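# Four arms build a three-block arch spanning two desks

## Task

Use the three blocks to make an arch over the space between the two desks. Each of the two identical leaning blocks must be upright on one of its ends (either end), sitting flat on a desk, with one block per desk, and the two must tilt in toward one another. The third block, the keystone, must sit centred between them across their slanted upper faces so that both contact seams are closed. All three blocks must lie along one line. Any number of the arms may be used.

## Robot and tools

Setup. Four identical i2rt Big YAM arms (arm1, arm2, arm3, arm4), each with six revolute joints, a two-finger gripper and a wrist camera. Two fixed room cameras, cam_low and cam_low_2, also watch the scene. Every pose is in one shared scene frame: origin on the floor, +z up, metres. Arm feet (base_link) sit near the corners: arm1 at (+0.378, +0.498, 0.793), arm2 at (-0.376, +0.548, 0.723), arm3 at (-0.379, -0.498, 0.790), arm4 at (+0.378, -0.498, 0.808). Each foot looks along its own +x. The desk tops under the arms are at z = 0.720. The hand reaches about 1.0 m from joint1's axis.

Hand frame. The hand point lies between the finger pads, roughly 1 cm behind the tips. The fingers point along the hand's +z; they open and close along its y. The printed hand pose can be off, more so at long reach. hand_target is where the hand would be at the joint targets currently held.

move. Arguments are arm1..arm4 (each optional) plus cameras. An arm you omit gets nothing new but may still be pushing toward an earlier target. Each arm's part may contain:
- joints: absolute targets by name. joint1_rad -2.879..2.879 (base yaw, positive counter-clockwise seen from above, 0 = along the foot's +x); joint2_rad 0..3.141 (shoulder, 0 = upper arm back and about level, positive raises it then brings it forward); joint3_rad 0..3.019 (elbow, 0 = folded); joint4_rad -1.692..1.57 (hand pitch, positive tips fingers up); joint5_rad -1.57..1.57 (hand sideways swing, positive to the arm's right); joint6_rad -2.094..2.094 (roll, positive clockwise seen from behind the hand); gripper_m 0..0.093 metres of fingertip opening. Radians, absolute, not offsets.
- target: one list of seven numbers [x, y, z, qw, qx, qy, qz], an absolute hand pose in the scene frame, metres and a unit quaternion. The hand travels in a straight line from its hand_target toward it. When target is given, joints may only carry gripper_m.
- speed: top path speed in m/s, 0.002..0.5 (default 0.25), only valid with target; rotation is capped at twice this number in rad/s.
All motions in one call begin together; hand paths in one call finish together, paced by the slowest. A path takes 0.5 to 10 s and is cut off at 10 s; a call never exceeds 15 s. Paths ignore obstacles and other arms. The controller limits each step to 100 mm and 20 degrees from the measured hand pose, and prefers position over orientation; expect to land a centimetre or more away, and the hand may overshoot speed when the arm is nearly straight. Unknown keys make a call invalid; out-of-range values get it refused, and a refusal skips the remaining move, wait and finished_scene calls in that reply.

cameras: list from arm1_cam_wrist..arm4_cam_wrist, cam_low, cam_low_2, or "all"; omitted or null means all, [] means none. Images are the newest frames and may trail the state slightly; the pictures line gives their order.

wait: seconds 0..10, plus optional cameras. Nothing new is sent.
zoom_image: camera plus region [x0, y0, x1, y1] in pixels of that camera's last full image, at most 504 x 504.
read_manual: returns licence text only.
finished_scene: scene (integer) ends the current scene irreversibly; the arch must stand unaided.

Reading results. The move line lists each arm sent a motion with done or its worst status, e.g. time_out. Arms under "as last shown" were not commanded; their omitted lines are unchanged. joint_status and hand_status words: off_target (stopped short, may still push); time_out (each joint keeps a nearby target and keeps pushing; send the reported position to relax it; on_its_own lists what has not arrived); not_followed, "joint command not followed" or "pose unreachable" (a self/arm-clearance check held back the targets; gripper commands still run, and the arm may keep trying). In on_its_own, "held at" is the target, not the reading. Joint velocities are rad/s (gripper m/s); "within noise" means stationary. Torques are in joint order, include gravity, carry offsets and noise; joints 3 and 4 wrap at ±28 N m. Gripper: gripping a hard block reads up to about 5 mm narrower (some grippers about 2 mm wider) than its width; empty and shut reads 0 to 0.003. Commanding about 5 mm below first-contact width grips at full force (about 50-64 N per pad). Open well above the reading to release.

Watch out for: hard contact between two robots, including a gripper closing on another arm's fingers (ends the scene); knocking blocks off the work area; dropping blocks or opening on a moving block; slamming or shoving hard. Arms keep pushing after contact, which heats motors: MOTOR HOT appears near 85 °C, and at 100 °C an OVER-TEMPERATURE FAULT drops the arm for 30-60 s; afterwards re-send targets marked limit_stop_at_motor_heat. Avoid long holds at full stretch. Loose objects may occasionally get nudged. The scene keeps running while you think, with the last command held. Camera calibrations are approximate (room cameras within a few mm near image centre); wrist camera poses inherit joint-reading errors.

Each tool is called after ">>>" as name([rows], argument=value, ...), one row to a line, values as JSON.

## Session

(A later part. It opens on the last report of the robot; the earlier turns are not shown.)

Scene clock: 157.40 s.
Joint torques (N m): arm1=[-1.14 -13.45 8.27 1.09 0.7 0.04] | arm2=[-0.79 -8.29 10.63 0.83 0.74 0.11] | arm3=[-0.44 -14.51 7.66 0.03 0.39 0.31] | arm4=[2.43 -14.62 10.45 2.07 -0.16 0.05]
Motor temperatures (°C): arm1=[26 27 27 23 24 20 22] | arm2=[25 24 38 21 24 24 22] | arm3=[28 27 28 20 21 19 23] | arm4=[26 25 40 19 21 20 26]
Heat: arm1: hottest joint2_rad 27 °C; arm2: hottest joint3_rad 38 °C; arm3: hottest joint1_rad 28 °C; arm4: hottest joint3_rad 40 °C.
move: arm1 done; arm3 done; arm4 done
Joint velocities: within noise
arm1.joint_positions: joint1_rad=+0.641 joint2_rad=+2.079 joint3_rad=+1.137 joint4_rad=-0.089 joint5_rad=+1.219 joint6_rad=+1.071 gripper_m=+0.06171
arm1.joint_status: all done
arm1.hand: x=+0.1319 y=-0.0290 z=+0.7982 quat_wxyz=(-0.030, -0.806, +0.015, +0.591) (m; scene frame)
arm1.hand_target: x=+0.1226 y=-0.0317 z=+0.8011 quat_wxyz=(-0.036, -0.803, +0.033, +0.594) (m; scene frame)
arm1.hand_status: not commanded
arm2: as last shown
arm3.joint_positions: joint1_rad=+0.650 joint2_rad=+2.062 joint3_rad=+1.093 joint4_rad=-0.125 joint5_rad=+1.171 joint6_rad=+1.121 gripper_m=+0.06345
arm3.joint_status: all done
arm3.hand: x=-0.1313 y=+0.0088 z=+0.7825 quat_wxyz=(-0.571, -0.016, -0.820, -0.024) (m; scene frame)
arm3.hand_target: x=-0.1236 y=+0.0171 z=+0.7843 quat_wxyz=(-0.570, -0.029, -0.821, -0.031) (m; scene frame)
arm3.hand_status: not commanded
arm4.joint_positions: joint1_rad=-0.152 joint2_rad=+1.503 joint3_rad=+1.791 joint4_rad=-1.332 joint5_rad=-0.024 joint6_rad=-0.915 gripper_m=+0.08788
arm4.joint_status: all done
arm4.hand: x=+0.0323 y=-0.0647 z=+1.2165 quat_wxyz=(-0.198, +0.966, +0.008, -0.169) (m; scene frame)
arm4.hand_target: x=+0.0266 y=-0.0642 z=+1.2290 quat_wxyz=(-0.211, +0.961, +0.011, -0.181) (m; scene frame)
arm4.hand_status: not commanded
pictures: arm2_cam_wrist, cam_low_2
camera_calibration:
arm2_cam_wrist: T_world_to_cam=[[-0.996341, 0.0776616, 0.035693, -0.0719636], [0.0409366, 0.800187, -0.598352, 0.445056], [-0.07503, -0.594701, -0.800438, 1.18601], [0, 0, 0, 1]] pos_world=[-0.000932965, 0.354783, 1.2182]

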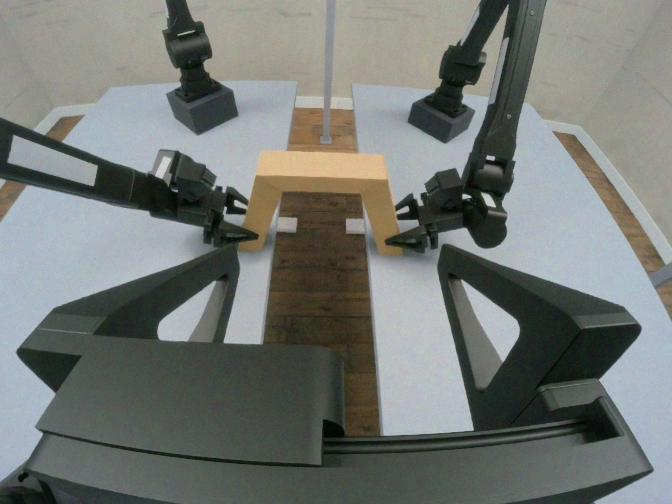

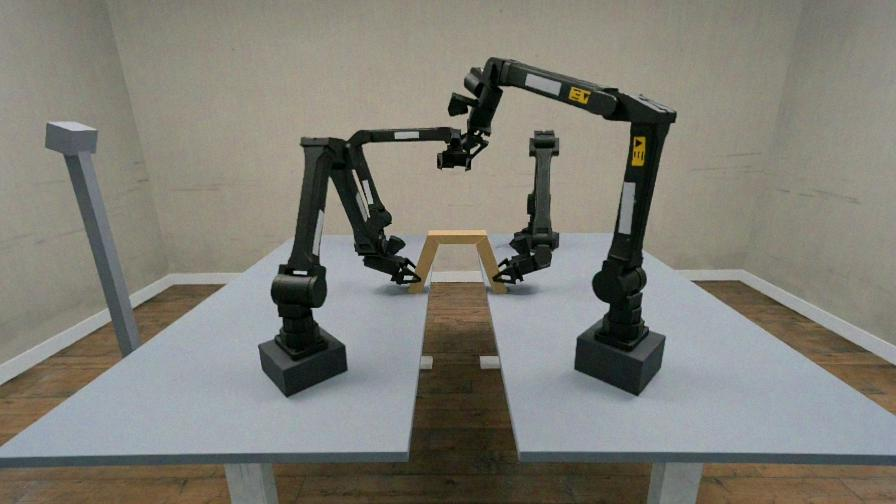

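>>> move(arm1={"joints": {"gripper_m": 0.067}}, arm3={"joints": {"gripper_m": 0.069}}, arm4={"joints": {"joint1_rad": -0.473, "joint2_rad": 0.619, "joint3_rad": 1.459, "joint4_rad": -1.277, "joint5_rad": -0.089, "joint6_rad": -0.045}}, cameras=["cam_low_2", "cam_low", "arm2_cam_wrist"])

>>> zoom_image(camera="cam_low_2", region=[400, 205, 516, 305])

>>> zoom_image(camera="arm2_cam_wrist", region=[180, 50, 450, 270])

Scene clock: 160.70 s.
Joint torques (N m): arm1=[-1.03 -13.39 8.25 1.1 0.7 0.02] | arm2=[-0.67 -8.53 10.59 0.88 0.75 0.1] | arm3=[0.09 -14.8 7.73 0.09 0.41 0.3] | arm4=[1.96 0.09 7.66 2.81 -0.1 0.12]
Motor temperatures (°C): arm1=[26 27 27 23 24 20 22] | arm2=[25 24 38 21 24 24 22] | arm3=[28 27 28 20 21 19 23] | arm4=[26 25 39 19 21 20 26]
Heat: arm1: hottest joint2_rad 27 °C; arm2: hottest joint3_rad 38 °C; arm3: hottest joint1_rad 28 °C; arm4: hottest joint3_rad 39 °C.
move: arm1 done; arm3 done; arm4 done
Joint velocities: within noise
arm1.joint_positions: joint1_rad=+0.640 joint2_rad=+2.079 joint3_rad=+1.137 joint4_rad=-0.089 joint5_rad=+1.219 joint6_rad=+1.073 gripper_m=+0.06689
arm1.joint_status: all done
arm1.hand: x=+0.1313 y=-0.0288 z=+0.7982 quat_wxyz=(-0.030, -0.806, +0.017, +0.591) (m; scene frame)
arm1.hand_target: x=+0.1228 y=-0.0318 z=+0.8011 quat_wxyz=(-0.037, -0.803, +0.033, +0.594) (m; scene frame)
arm1.hand_status: not commanded
arm2: as last shown
arm3.joint_positions: joint1_rad=+0.650 joint2_rad=+2.062 joint3_rad=+1.093 joint4_rad=-0.125 joint5_rad=+1.170 joint6_rad=+1.123 gripper_m=+0.06891
arm3.joint_status: all done
arm3.hand: x=-0.1314 y=+0.0089 z=+0.7823 quat_wxyz=(-0.571, -0.016, -0.821, -0.025) (m; scene frame)
arm3.hand_target: x=-0.1236 y=+0.0171 z=+0.7842 quat_wxyz=(-0.569, -0.029, -0.821, -0.031) (m; scene frame)
arm3.hand_status: not commanded
arm4.joint_positions: joint1_rad=-0.475 joint2_rad=+0.618 joint3_rad=+1.453 joint4_rad=-1.294 joint5_rad=-0.089 joint6_rad=-0.057 gripper_m=+0.08790
arm4.joint_status: all done
arm4.hand: x=+0.2864 y=-0.2871 z=+1.3875 quat_wxyz=(-0.286, +0.721, -0.449, -0.444) (m; scene frame)
arm4.hand_target: x=+0.2856 y=-0.2866 z=+1.3938 quat_wxyz=(-0.288, +0.714, -0.449, -0.454) (m; scene frame)
arm4.hand_status: not commanded
pictures: arm2_cam_wrist, cam_low, cam_low_2
camera_calibration:
arm2_cam_wrist: T_world_to_cam=[[-0.996341, 0.0776616, 0.035693, -0.0719636], [0.0409366, 0.800187, -0.598352, 0.445056], [-0.07503, -0.594701, -0.800438, 1.18601], [0, 0, 0, 1]] pos_world=[-0.000932965, 0.354783, 1.2182]

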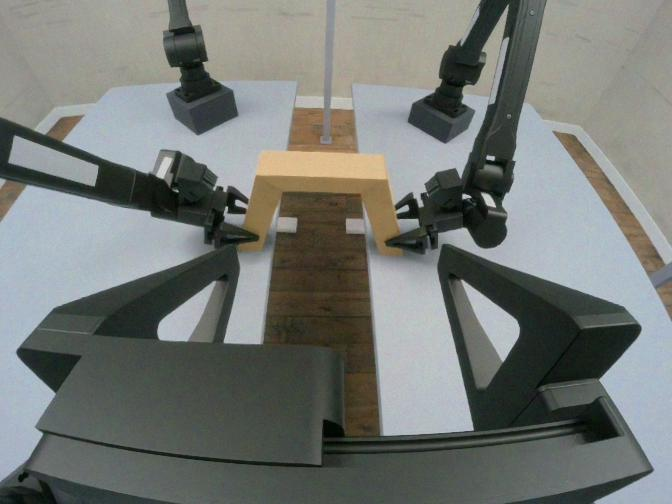

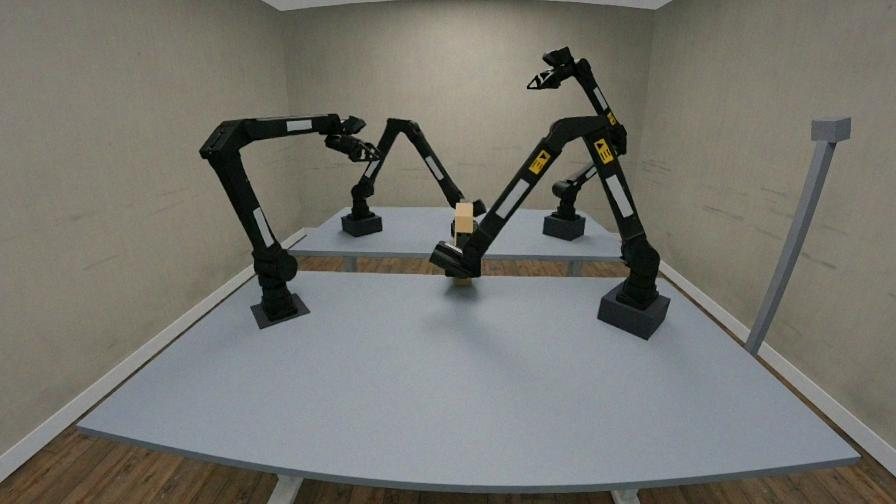

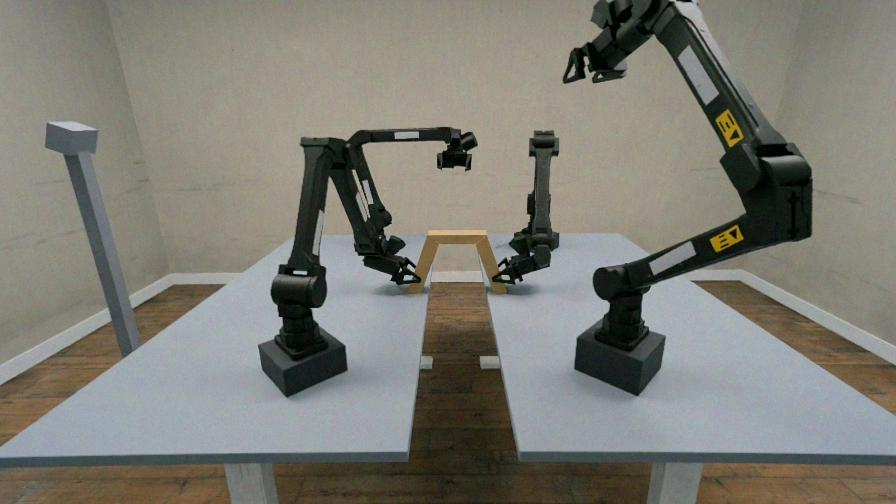

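Scaled by 4.345 from the camera's 896x504 image, which has a finer 1280x720 frame.

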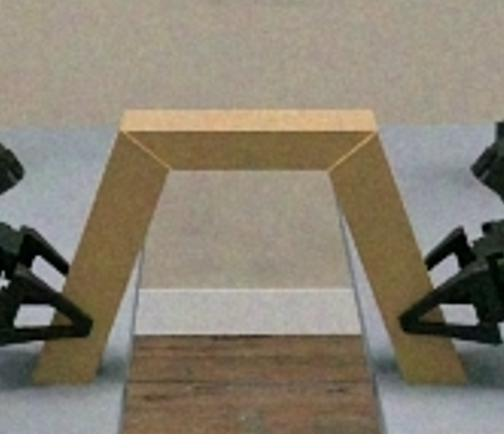

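Scaled by 1.867 from the camera's 672x504 image, which has a finer 960x720 frame.

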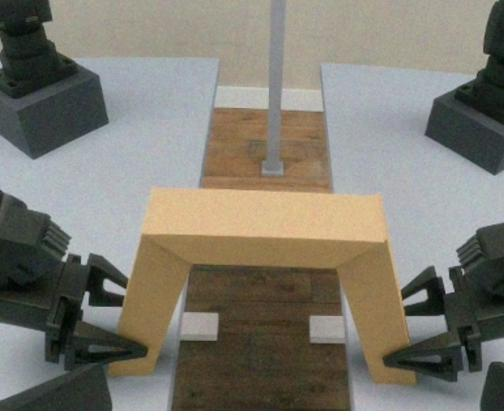

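>>> move(arm1={"joints": {"gripper_m": 0.093}}, arm3={"joints": {"gripper_m": 0.093}}, cameras=["arm2_cam_wrist", "arm1_cam_wrist", "arm3_cam_wrist"])

>>> zoom_image(camera="arm2_cam_wrist", region=[180, 50, 450, 270])

Scene clock: 163.37 s.
Joint torques (N m): arm1=[-1.03 -13.45 8.23 1.1 0.69 0.03] | arm2=[-0.79 -8.59 10.52 0.98 0.75 0.09] | arm3=[-0.03 -14.68 7.69 -0.02 0.4 0.3] | arm4=[1.96 0.38 7.69 2.84 -0.1 0.12]
Motor temperatures (°C): arm1=[26 27 27 23 24 20 22] | arm2=[25 24 38 21 24 24 22] | arm3=[28 27 28 20 21 19 23] | arm4=[26 25 39 19 21 20 25]
Heat: arm1: hottest joint2_rad 27 °C; arm2: hottest joint3_rad 38 °C; arm3: hottest joint1_rad 28 °C; arm4: hottest joint3_rad 39 °C.
move: arm1 done; arm3 done
Joint velocities: within noise
arm1.joint_positions: joint1_rad=+0.640 joint2_rad=+2.079 joint3_rad=+1.137 joint4_rad=-0.089 joint5_rad=+1.219 joint6_rad=+1.074 gripper_m=+0.09279
arm1.joint_status: all done
arm1.hand: x=+0.1313 y=-0.0288 z=+0.7982 quat_wxyz=(-0.031, -0.806, +0.017, +0.591) (m; scene frame)
arm1.hand_target: x=+0.1228 y=-0.0318 z=+0.8011 quat_wxyz=(-0.037, -0.803, +0.034, +0.594) (m; scene frame)
arm1.hand_status: not commanded
arm2.joint_positions: joint1_rad=+0.576 joint2_rad=+1.257 joint3_rad=+1.292 joint4_rad=-1.136 joint5_rad=+1.162 joint6_rad=+1.027 gripper_m=+0.09398
arm2.joint_status: not commanded
arm2.hand: x=-0.0069 y=+0.2931 z=+1.1167 quat_wxyz=(-0.380, -0.584, -0.581, +0.421) (m; scene frame)
arm2.hand_target: x=-0.0049 y=+0.2937 z=+1.1219 quat_wxyz=(-0.390, -0.590, -0.572, +0.416) (m; scene frame)
arm2.hand_status: not commanded
arm3.joint_positions: joint1_rad=+0.650 joint2_rad=+2.062 joint3_rad=+1.093 joint4_rad=-0.125 joint5_rad=+1.170 joint6_rad=+1.124 gripper_m=+0.09284
arm3.joint_status: all done
arm3.hand: x=-0.1314 y=+0.0089 z=+0.7823 quat_wxyz=(-0.570, -0.017, -0.821, -0.025) (m; scene frame)
arm3.hand_target: x=-0.1236 y=+0.0171 z=+0.7842 quat_wxyz=(-0.569, -0.030, -0.821, -0.032) (m; scene frame)
arm3.hand_status: not commanded
arm4: as last shown
pictures: arm1_cam_wrist, arm2_cam_wrist, arm3_cam_wrist
camera_calibration:
arm1_cam_wrist: T_world_to_cam=[[-0.0165463, 0.994419, -0.104193, 0.116603], [0.825925, -0.0451391, -0.56197, 0.338601], [-0.563537, -0.0953539, -0.820569, 0.848049], [0, 0, 0, 1]] pos_world=[0.200177, -0.0198035, 0.898315]
arm2_cam_wrist: T_world_to_cam=[[-0.996341, 0.0776616, 0.035693, -0.0719636], [0.0409366, 0.800187, -0.598352, 0.445056], [-0.07503, -0.594701, -0.800438, 1.18601], [0, 0, 0, 1]] pos_world=[-0.000932965, 0.354783, 1.2182]
arm3_cam_wrist: T_world_to_cam=[[-0.0103071, -0.997935, -0.0634011, 0.0568605], [-0.833387, 0.0436117, -0.550967, 0.324296], [0.552594, 0.0471588, -0.832115, 0.846423], [0, 0, 0, 1]] pos_world=[-0.196879, 0.0026837, 0.886603]

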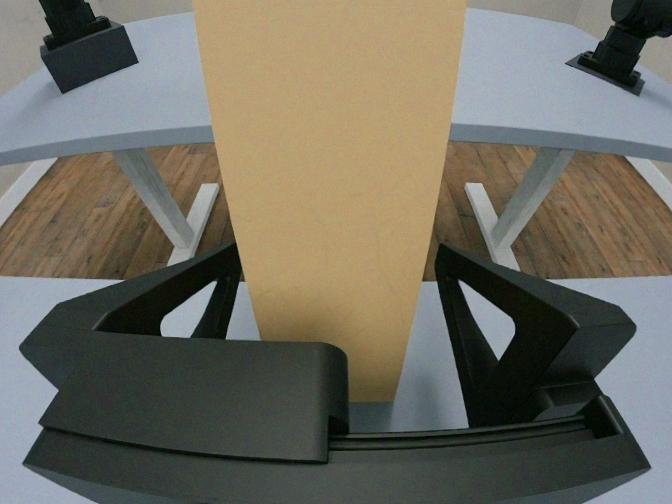

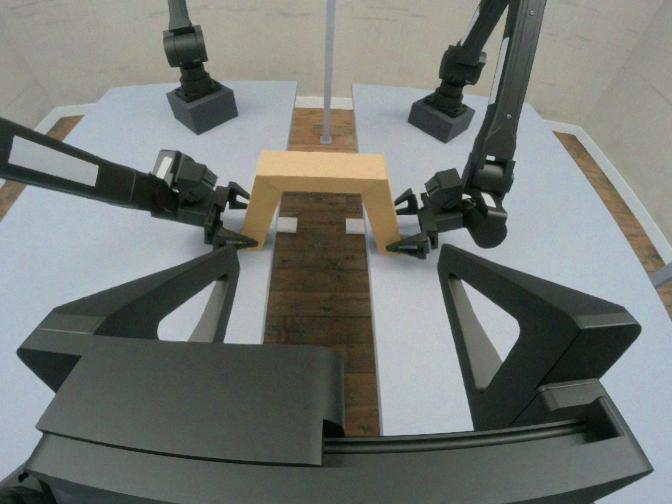

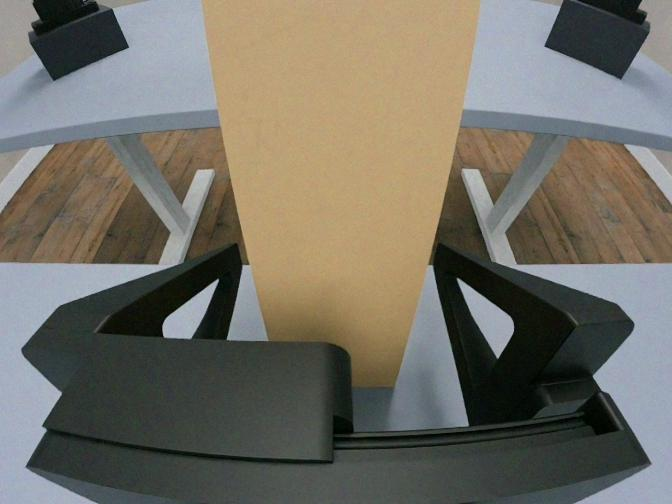

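Scaled by 1.867 from the camera's 672x504 image, which has a finer 960x720 frame.

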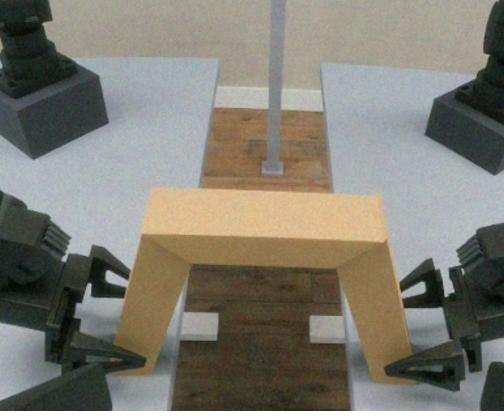

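>>> move(arm1={"joints": {"joint1_rad": 0.673, "joint4_rad": -0.128}}, arm3={"joints": {"joint1_rad": 0.683, "joint4_rad": -0.165}}, cameras=["arm2_cam_wrist", "arm1_cam_wrist", "arm3_cam_wrist"])

>>> move(arm1={"joints": {"joint1_rad": 0.708, "joint4_rad": -0.188}}, arm3={"joints": {"joint1_rad": 0.718, "joint4_rad": -0.224}}, cameras=["arm2_cam_wrist", "arm1_cam_wrist", "arm3_cam_wrist"])

>>> zoom_image(camera="arm2_cam_wrist", region=[180, 50, 450, 270])

Scene clock: 166.63 s.
Joint torques (N m): arm1=[1.03 -13.39 8.29 0.2 0.7 0.04] | arm2=[-0.67 -8.23 10.63 0.88 0.73 0.11] | arm3=[1.38 -14.74 7.69 0.01 0.43 0.27] | arm4=[2.02 0.21 7.71 2.84 -0.11 0.12]
Motor temperatures (°C): arm1=[26 27 27 23 24 20 21] | arm2=[25 24 38 21 24 24 22] | arm3=[28 27 28 20 21 19 23] | arm4=[26 25 38 19 21 20 25]
Heat: arm1: hottest joint2_rad 27 °C; arm2: hottest joint3_rad 38 °C; arm3: hottest joint1_rad 28 °C; arm4: hottest joint3_rad 38 °C.
move: arm1 done; arm3 done
Joint velocities: within noise
arm1.joint_positions: joint1_rad=+0.663 joint2_rad=+2.079 joint3_rad=+1.137 joint4_rad=-0.120 joint5_rad=+1.219 joint6_rad=+1.077 gripper_m=+0.09288
arm1.joint_status: all done
arm1.hand: x=+0.1437 y=-0.0307 z=+0.7962 quat_wxyz=(-0.026, -0.808, +0.000, +0.589) (m; scene frame)
arm1.hand_target: x=+0.1482 y=-0.0370 z=+0.7977 quat_wxyz=(-0.031, -0.807, +0.001, +0.590) (m; scene frame)
arm1.hand_status: not commanded
arm2, arm4: as last shown
arm3.joint_positions: joint1_rad=+0.672 joint2_rad=+2.062 joint3_rad=+1.093 joint4_rad=-0.156 joint5_rad=+1.170 joint6_rad=+1.124 gripper_m=+0.09292
arm3.joint_status: all done
arm3.hand: x=-0.1435 y=+0.0105 z=+0.7803 quat_wxyz=(-0.568, +0.001, -0.823, -0.019) (m; scene frame)
arm3.hand_target: x=-0.1478 y=+0.0241 z=+0.7822 quat_wxyz=(-0.567, -0.002, -0.823, -0.031) (m; scene frame)
arm3.hand_status: not commanded
pictures: arm1_cam_wrist, arm2_cam_wrist, arm3_cam_wrist
camera_calibration:
arm1_cam_wrist: T_world_to_cam=[[-0.0377811, 0.996301, -0.0771784, 0.10013], [0.829092, -0.0118616, -0.558986, 0.325314], [-0.557834, -0.0851071, -0.825577, 0.856692], [0, 0, 0, 1]] pos_world=[0.21196, -0.0229902, 0.89684]
arm2_cam_wrist: T_world_to_cam=[[-0.996341, 0.0776616, 0.035693, -0.0719636], [0.0409366, 0.800187, -0.598352, 0.445056], [-0.07503, -0.594701, -0.800438, 1.18601], [0, 0, 0, 1]] pos_world=[-0.000932965, 0.354783, 1.2182]
arm3_cam_wrist: T_world_to_cam=[[0.0119531, -0.999378, -0.033175, 0.0378991], [-0.836631, 0.00817491, -0.547706, 0.310528], [0.547636, 0.034302, -0.836013, 0.8539], [0, 0, 0, 1]] pos_world=[-0.208282, 0.00604657, 0.885207]

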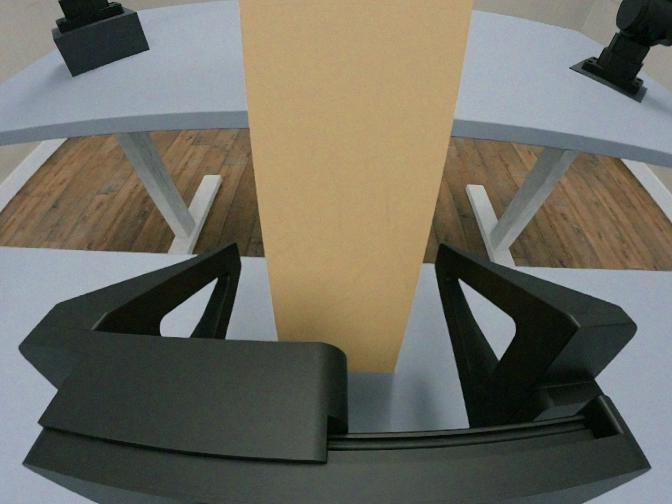

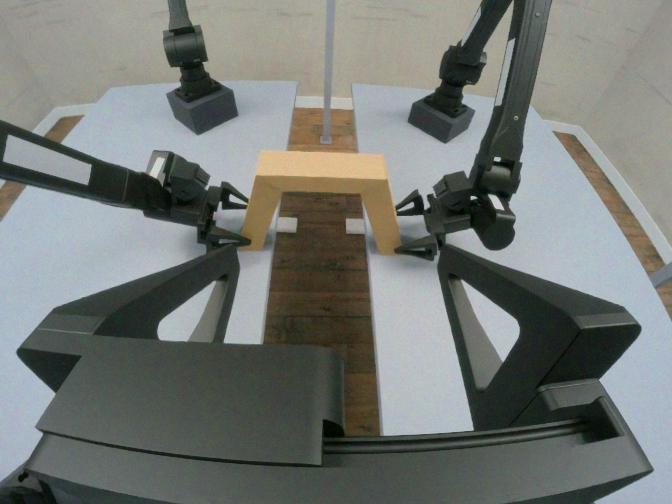

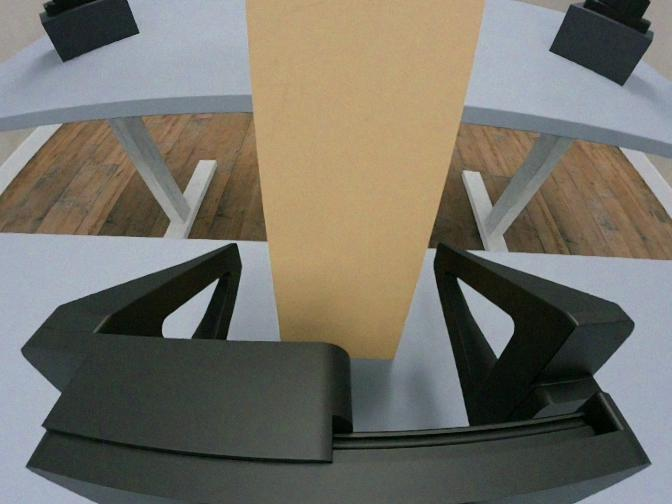

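Scene clock: 167.50 s.
Joint torques (N m): arm1=[0.56 -13.27 8.17 0.14 0.72 0.04] | arm2=[-0.79 -8.41 10.56 0.9 0.76 0.11] | arm3=[1.9 -14.45 7.58 -0.12 0.44 0.29] | arm4=[1.96 0.26 7.71 2.81 -0.1 0.12]
Motor temperatures (°C): arm1=[26 27 27 23 24 20 21] | arm2=[25 24 38 21 24 24 22] | arm3=[28 27 28 20 21 19 23] | arm4=[26 25 38 19 21 20 25]
Heat: arm1: hottest joint2_rad 27 °C; arm2: hottest joint3_rad 38 °C; arm3: hottest joint1_rad 28 °C; arm4: hottest joint3_rad 38 °C.
move: arm1 done; arm3 done
Joint velocities: within noise
arm1.joint_positions: joint1_rad=+0.702 joint2_rad=+2.079 joint3_rad=+1.137 joint4_rad=-0.180 joint5_rad=+1.219 joint6_rad=+1.073 gripper_m=+0.09288
arm1.joint_status: all done
arm1.hand: x=+0.1653 y=-0.0324 z=+0.7926 quat_wxyz=(-0.012, -0.810, -0.035, +0.585) (m; scene frame)
arm1.hand_target: x=+0.1679 y=-0.0378 z=+0.7941 quat_wxyz=(-0.016, -0.809, -0.033, +0.587) (m; scene frame)
arm1.hand_status: not commanded
arm2, arm4: as last shown
arm3.joint_positions: joint1_rad=+0.709 joint2_rad=+2.062 joint3_rad=+1.093 joint4_rad=-0.216 joint5_rad=+1.170 joint6_rad=+1.120 gripper_m=+0.09292
arm3.joint_status: all done
arm3.hand: x=-0.1633 y=+0.0112 z=+0.7770 quat_wxyz=(-0.565, +0.035, -0.825, -0.004) (m; scene frame)
arm3.hand_target: x=-0.1671 y=+0.0242 z=+0.7787 quat_wxyz=(-0.563, +0.031, -0.825, -0.016) (m; scene frame)
arm3.hand_status: not commanded
pictures: arm1_cam_wrist, arm2_cam_wrist, arm3_cam_wrist
camera_calibration:
arm1_cam_wrist: T_world_to_cam=[[-0.0783435, 0.996827, -0.0140989, 0.059099], [0.831777, 0.0575627, -0.552118, 0.301709], [-0.549554, -0.0549819, -0.833647, 0.871702], [0, 0, 0, 1]] pos_world=[0.232723, -0.0283508, 0.894103]
arm2_cam_wrist: T_world_to_cam=[[-0.996341, 0.0776616, 0.035693, -0.0719636], [0.0409366, 0.800187, -0.598352, 0.445056], [-0.07503, -0.594701, -0.800438, 1.18601], [0, 0, 0, 1]] pos_world=[-0.000932965, 0.354783, 1.2182]
arm3_cam_wrist: T_world_to_cam=[[0.0506239, -0.998262, 0.0301651, -0.00425726], [-0.839659, -0.0588956, -0.539911, 0.286226], [0.54075, 0.002004, -0.841181, 0.865155], [0, 0, 0, 1]] pos_world=[-0.227284, 0.0108738, 0.882417]

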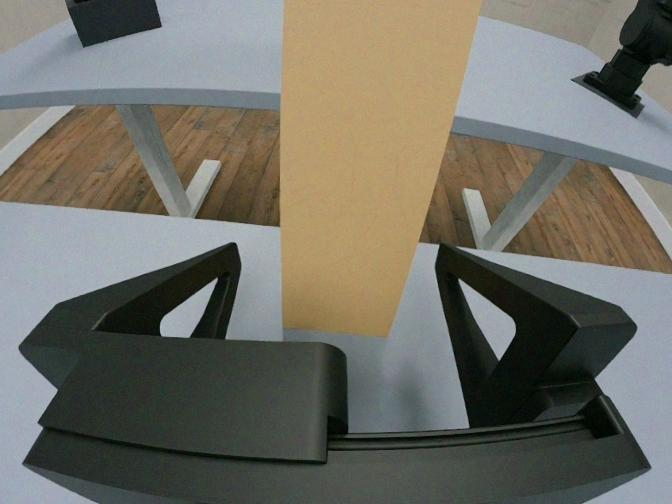

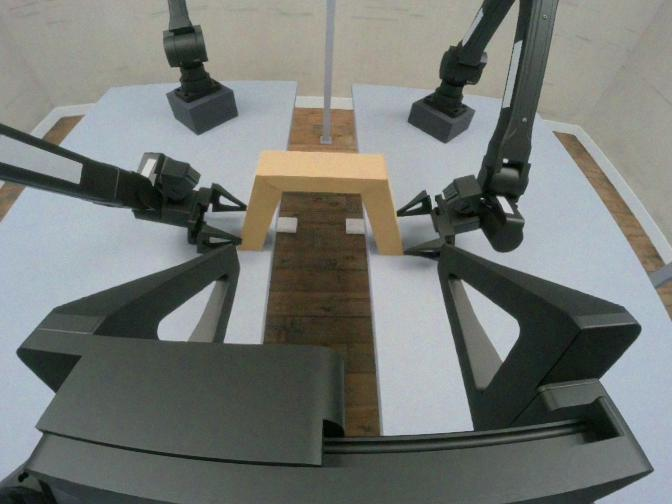

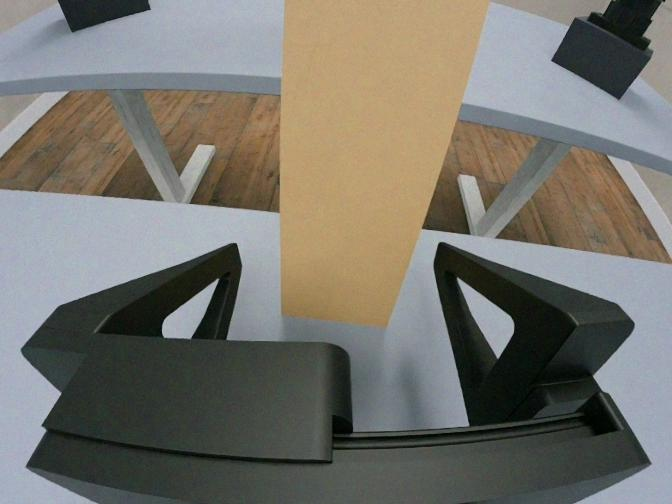

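Scaled by 1.867 from the camera's 672x504 image, which has a finer 960x720 frame.

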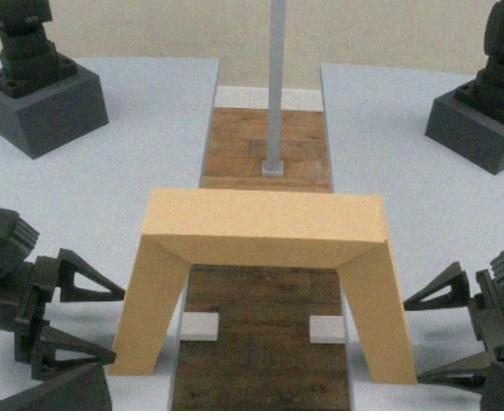

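>>> move(arm1={"joints": {"joint1_rad": 0.83, "joint4_rad": -0.235}}, arm3={"joints": {"joint1_rad": 0.84, "joint4_rad": -0.27}}, cameras=["arm2_cam_wrist", "cam_low", "cam_low_2"])

>>> zoom_image(camera="arm2_cam_wrist", region=[180, 50, 450, 270])

>>> zoom_image(camera="cam_low_2", region=[400, 205, 516, 305])

>>> zoom_image(camera="cam_low", region=[430, 160, 500, 300])

Scene clock: 170.23 s.
Joint torques (N m): arm1=[-0.44 -13.27 8.13 0.13 0.73 0.04] | arm2=[-0.97 -8.64 10.61 0.87 0.74 0.09] | arm3=[0.44 -14.56 7.56 -0.09 0.47 0.29] | arm4=[1.96 0.26 7.69 2.81 -0.11 0.12]
Motor temperatures (°C): arm1=[26 27 27 23 24 20 21] | arm2=[25 24 38 21 24 24 22] | arm3=[28 27 28 20 21 19 23] | arm4=[26 25 38 19 21 20 25]
Heat: arm1: hottest joint2_rad 27 °C; arm2: hottest joint3_rad 38 °C; arm3: hottest joint1_rad 28 °C; arm4: hottest joint3_rad 38 °C.
move: arm1 done; arm3 done
Joint velocities: within noise
arm1.joint_positions: joint1_rad=+0.838 joint2_rad=+2.079 joint3_rad=+1.137 joint4_rad=-0.226 joint5_rad=+1.219 joint6_rad=+1.073 gripper_m=+0.09288
arm1.joint_status: all done
arm1.hand: x=+0.2391 y=-0.0509 z=+0.7905 quat_wxyz=(-0.034, -0.806, -0.103, +0.582) (m; scene frame)
arm1.hand_target: x=+0.2343 y=-0.0538 z=+0.7920 quat_wxyz=(-0.033, -0.806, -0.095, +0.584) (m; scene frame)
arm1.hand_status: not commanded
arm2, arm4: as last shown
arm3.joint_positions: joint1_rad=+0.846 joint2_rad=+2.062 joint3_rad=+1.093 joint4_rad=-0.262 joint5_rad=+1.170 joint6_rad=+1.120 gripper_m=+0.09292
arm3.joint_status: all done
arm3.hand: x=-0.2347 y=+0.0298 z=+0.7748 quat_wxyz=(-0.561, +0.104, -0.821, -0.024) (m; scene frame)
arm3.hand_target: x=-0.2320 y=+0.0400 z=+0.7764 quat_wxyz=(-0.560, +0.094, -0.823, -0.031) (m; scene frame)
arm3.hand_status: not commanded
pictures: arm2_cam_wrist, cam_low, cam_low_2
camera_calibration:
arm2_cam_wrist: T_world_to_cam=[[-0.996341, 0.0776616, 0.035693, -0.0719636], [0.0409366, 0.800187, -0.598352, 0.445056], [-0.07503, -0.594701, -0.800438, 1.18601], [0, 0, 0, 1]] pos_world=[-0.000932965, 0.354783, 1.2182]

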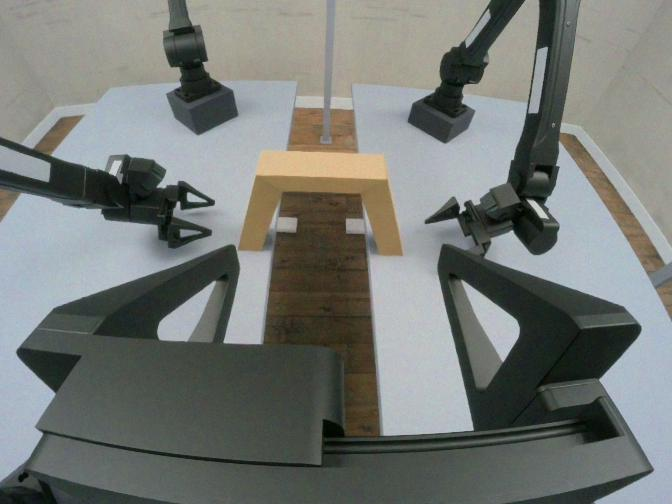

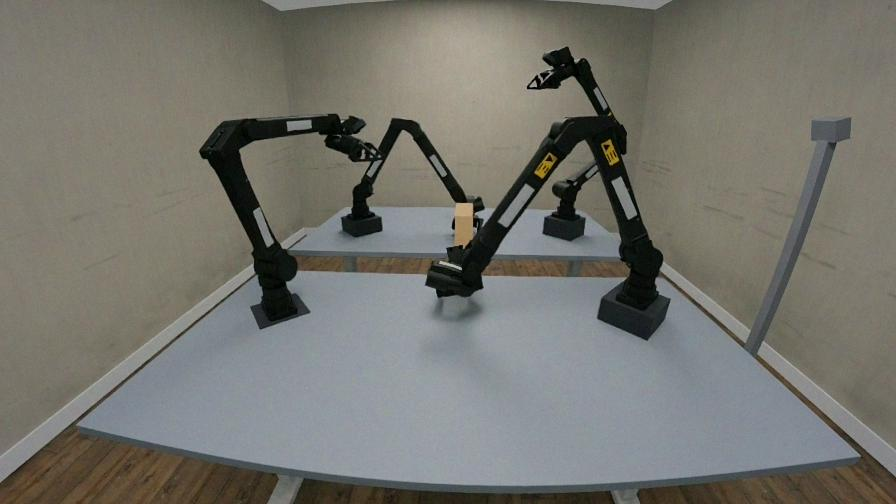

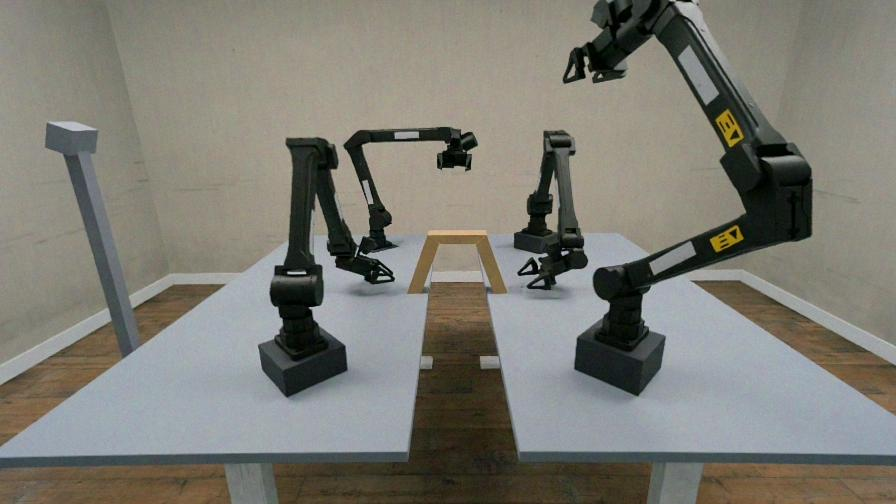

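Scaled by 1.867 from the camera's 672x504 image, which has a finer 960x720 frame.

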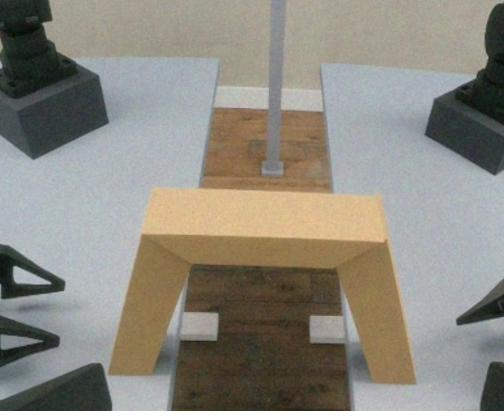

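Scaled by 4.345 from the camera's 896x504 image, which has a finer 1280x720 frame.

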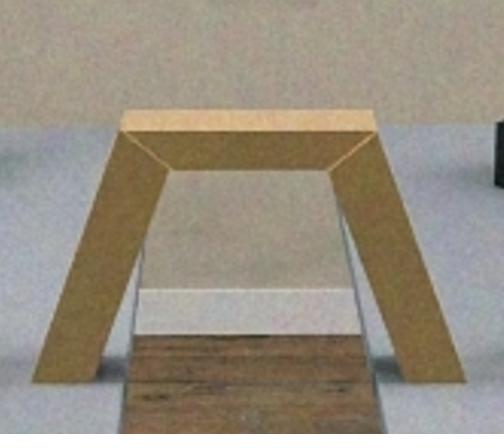

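Scaled by 3.600 from the camera's 896x504 image, which has a finer 1280x720 frame.

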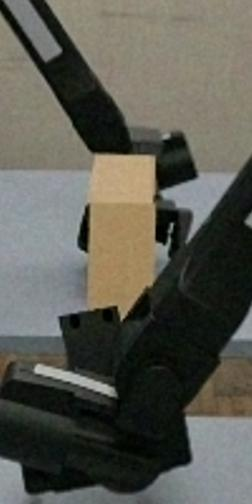

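>>> finished_scene(scene=2)

The scene is finished: the task was done.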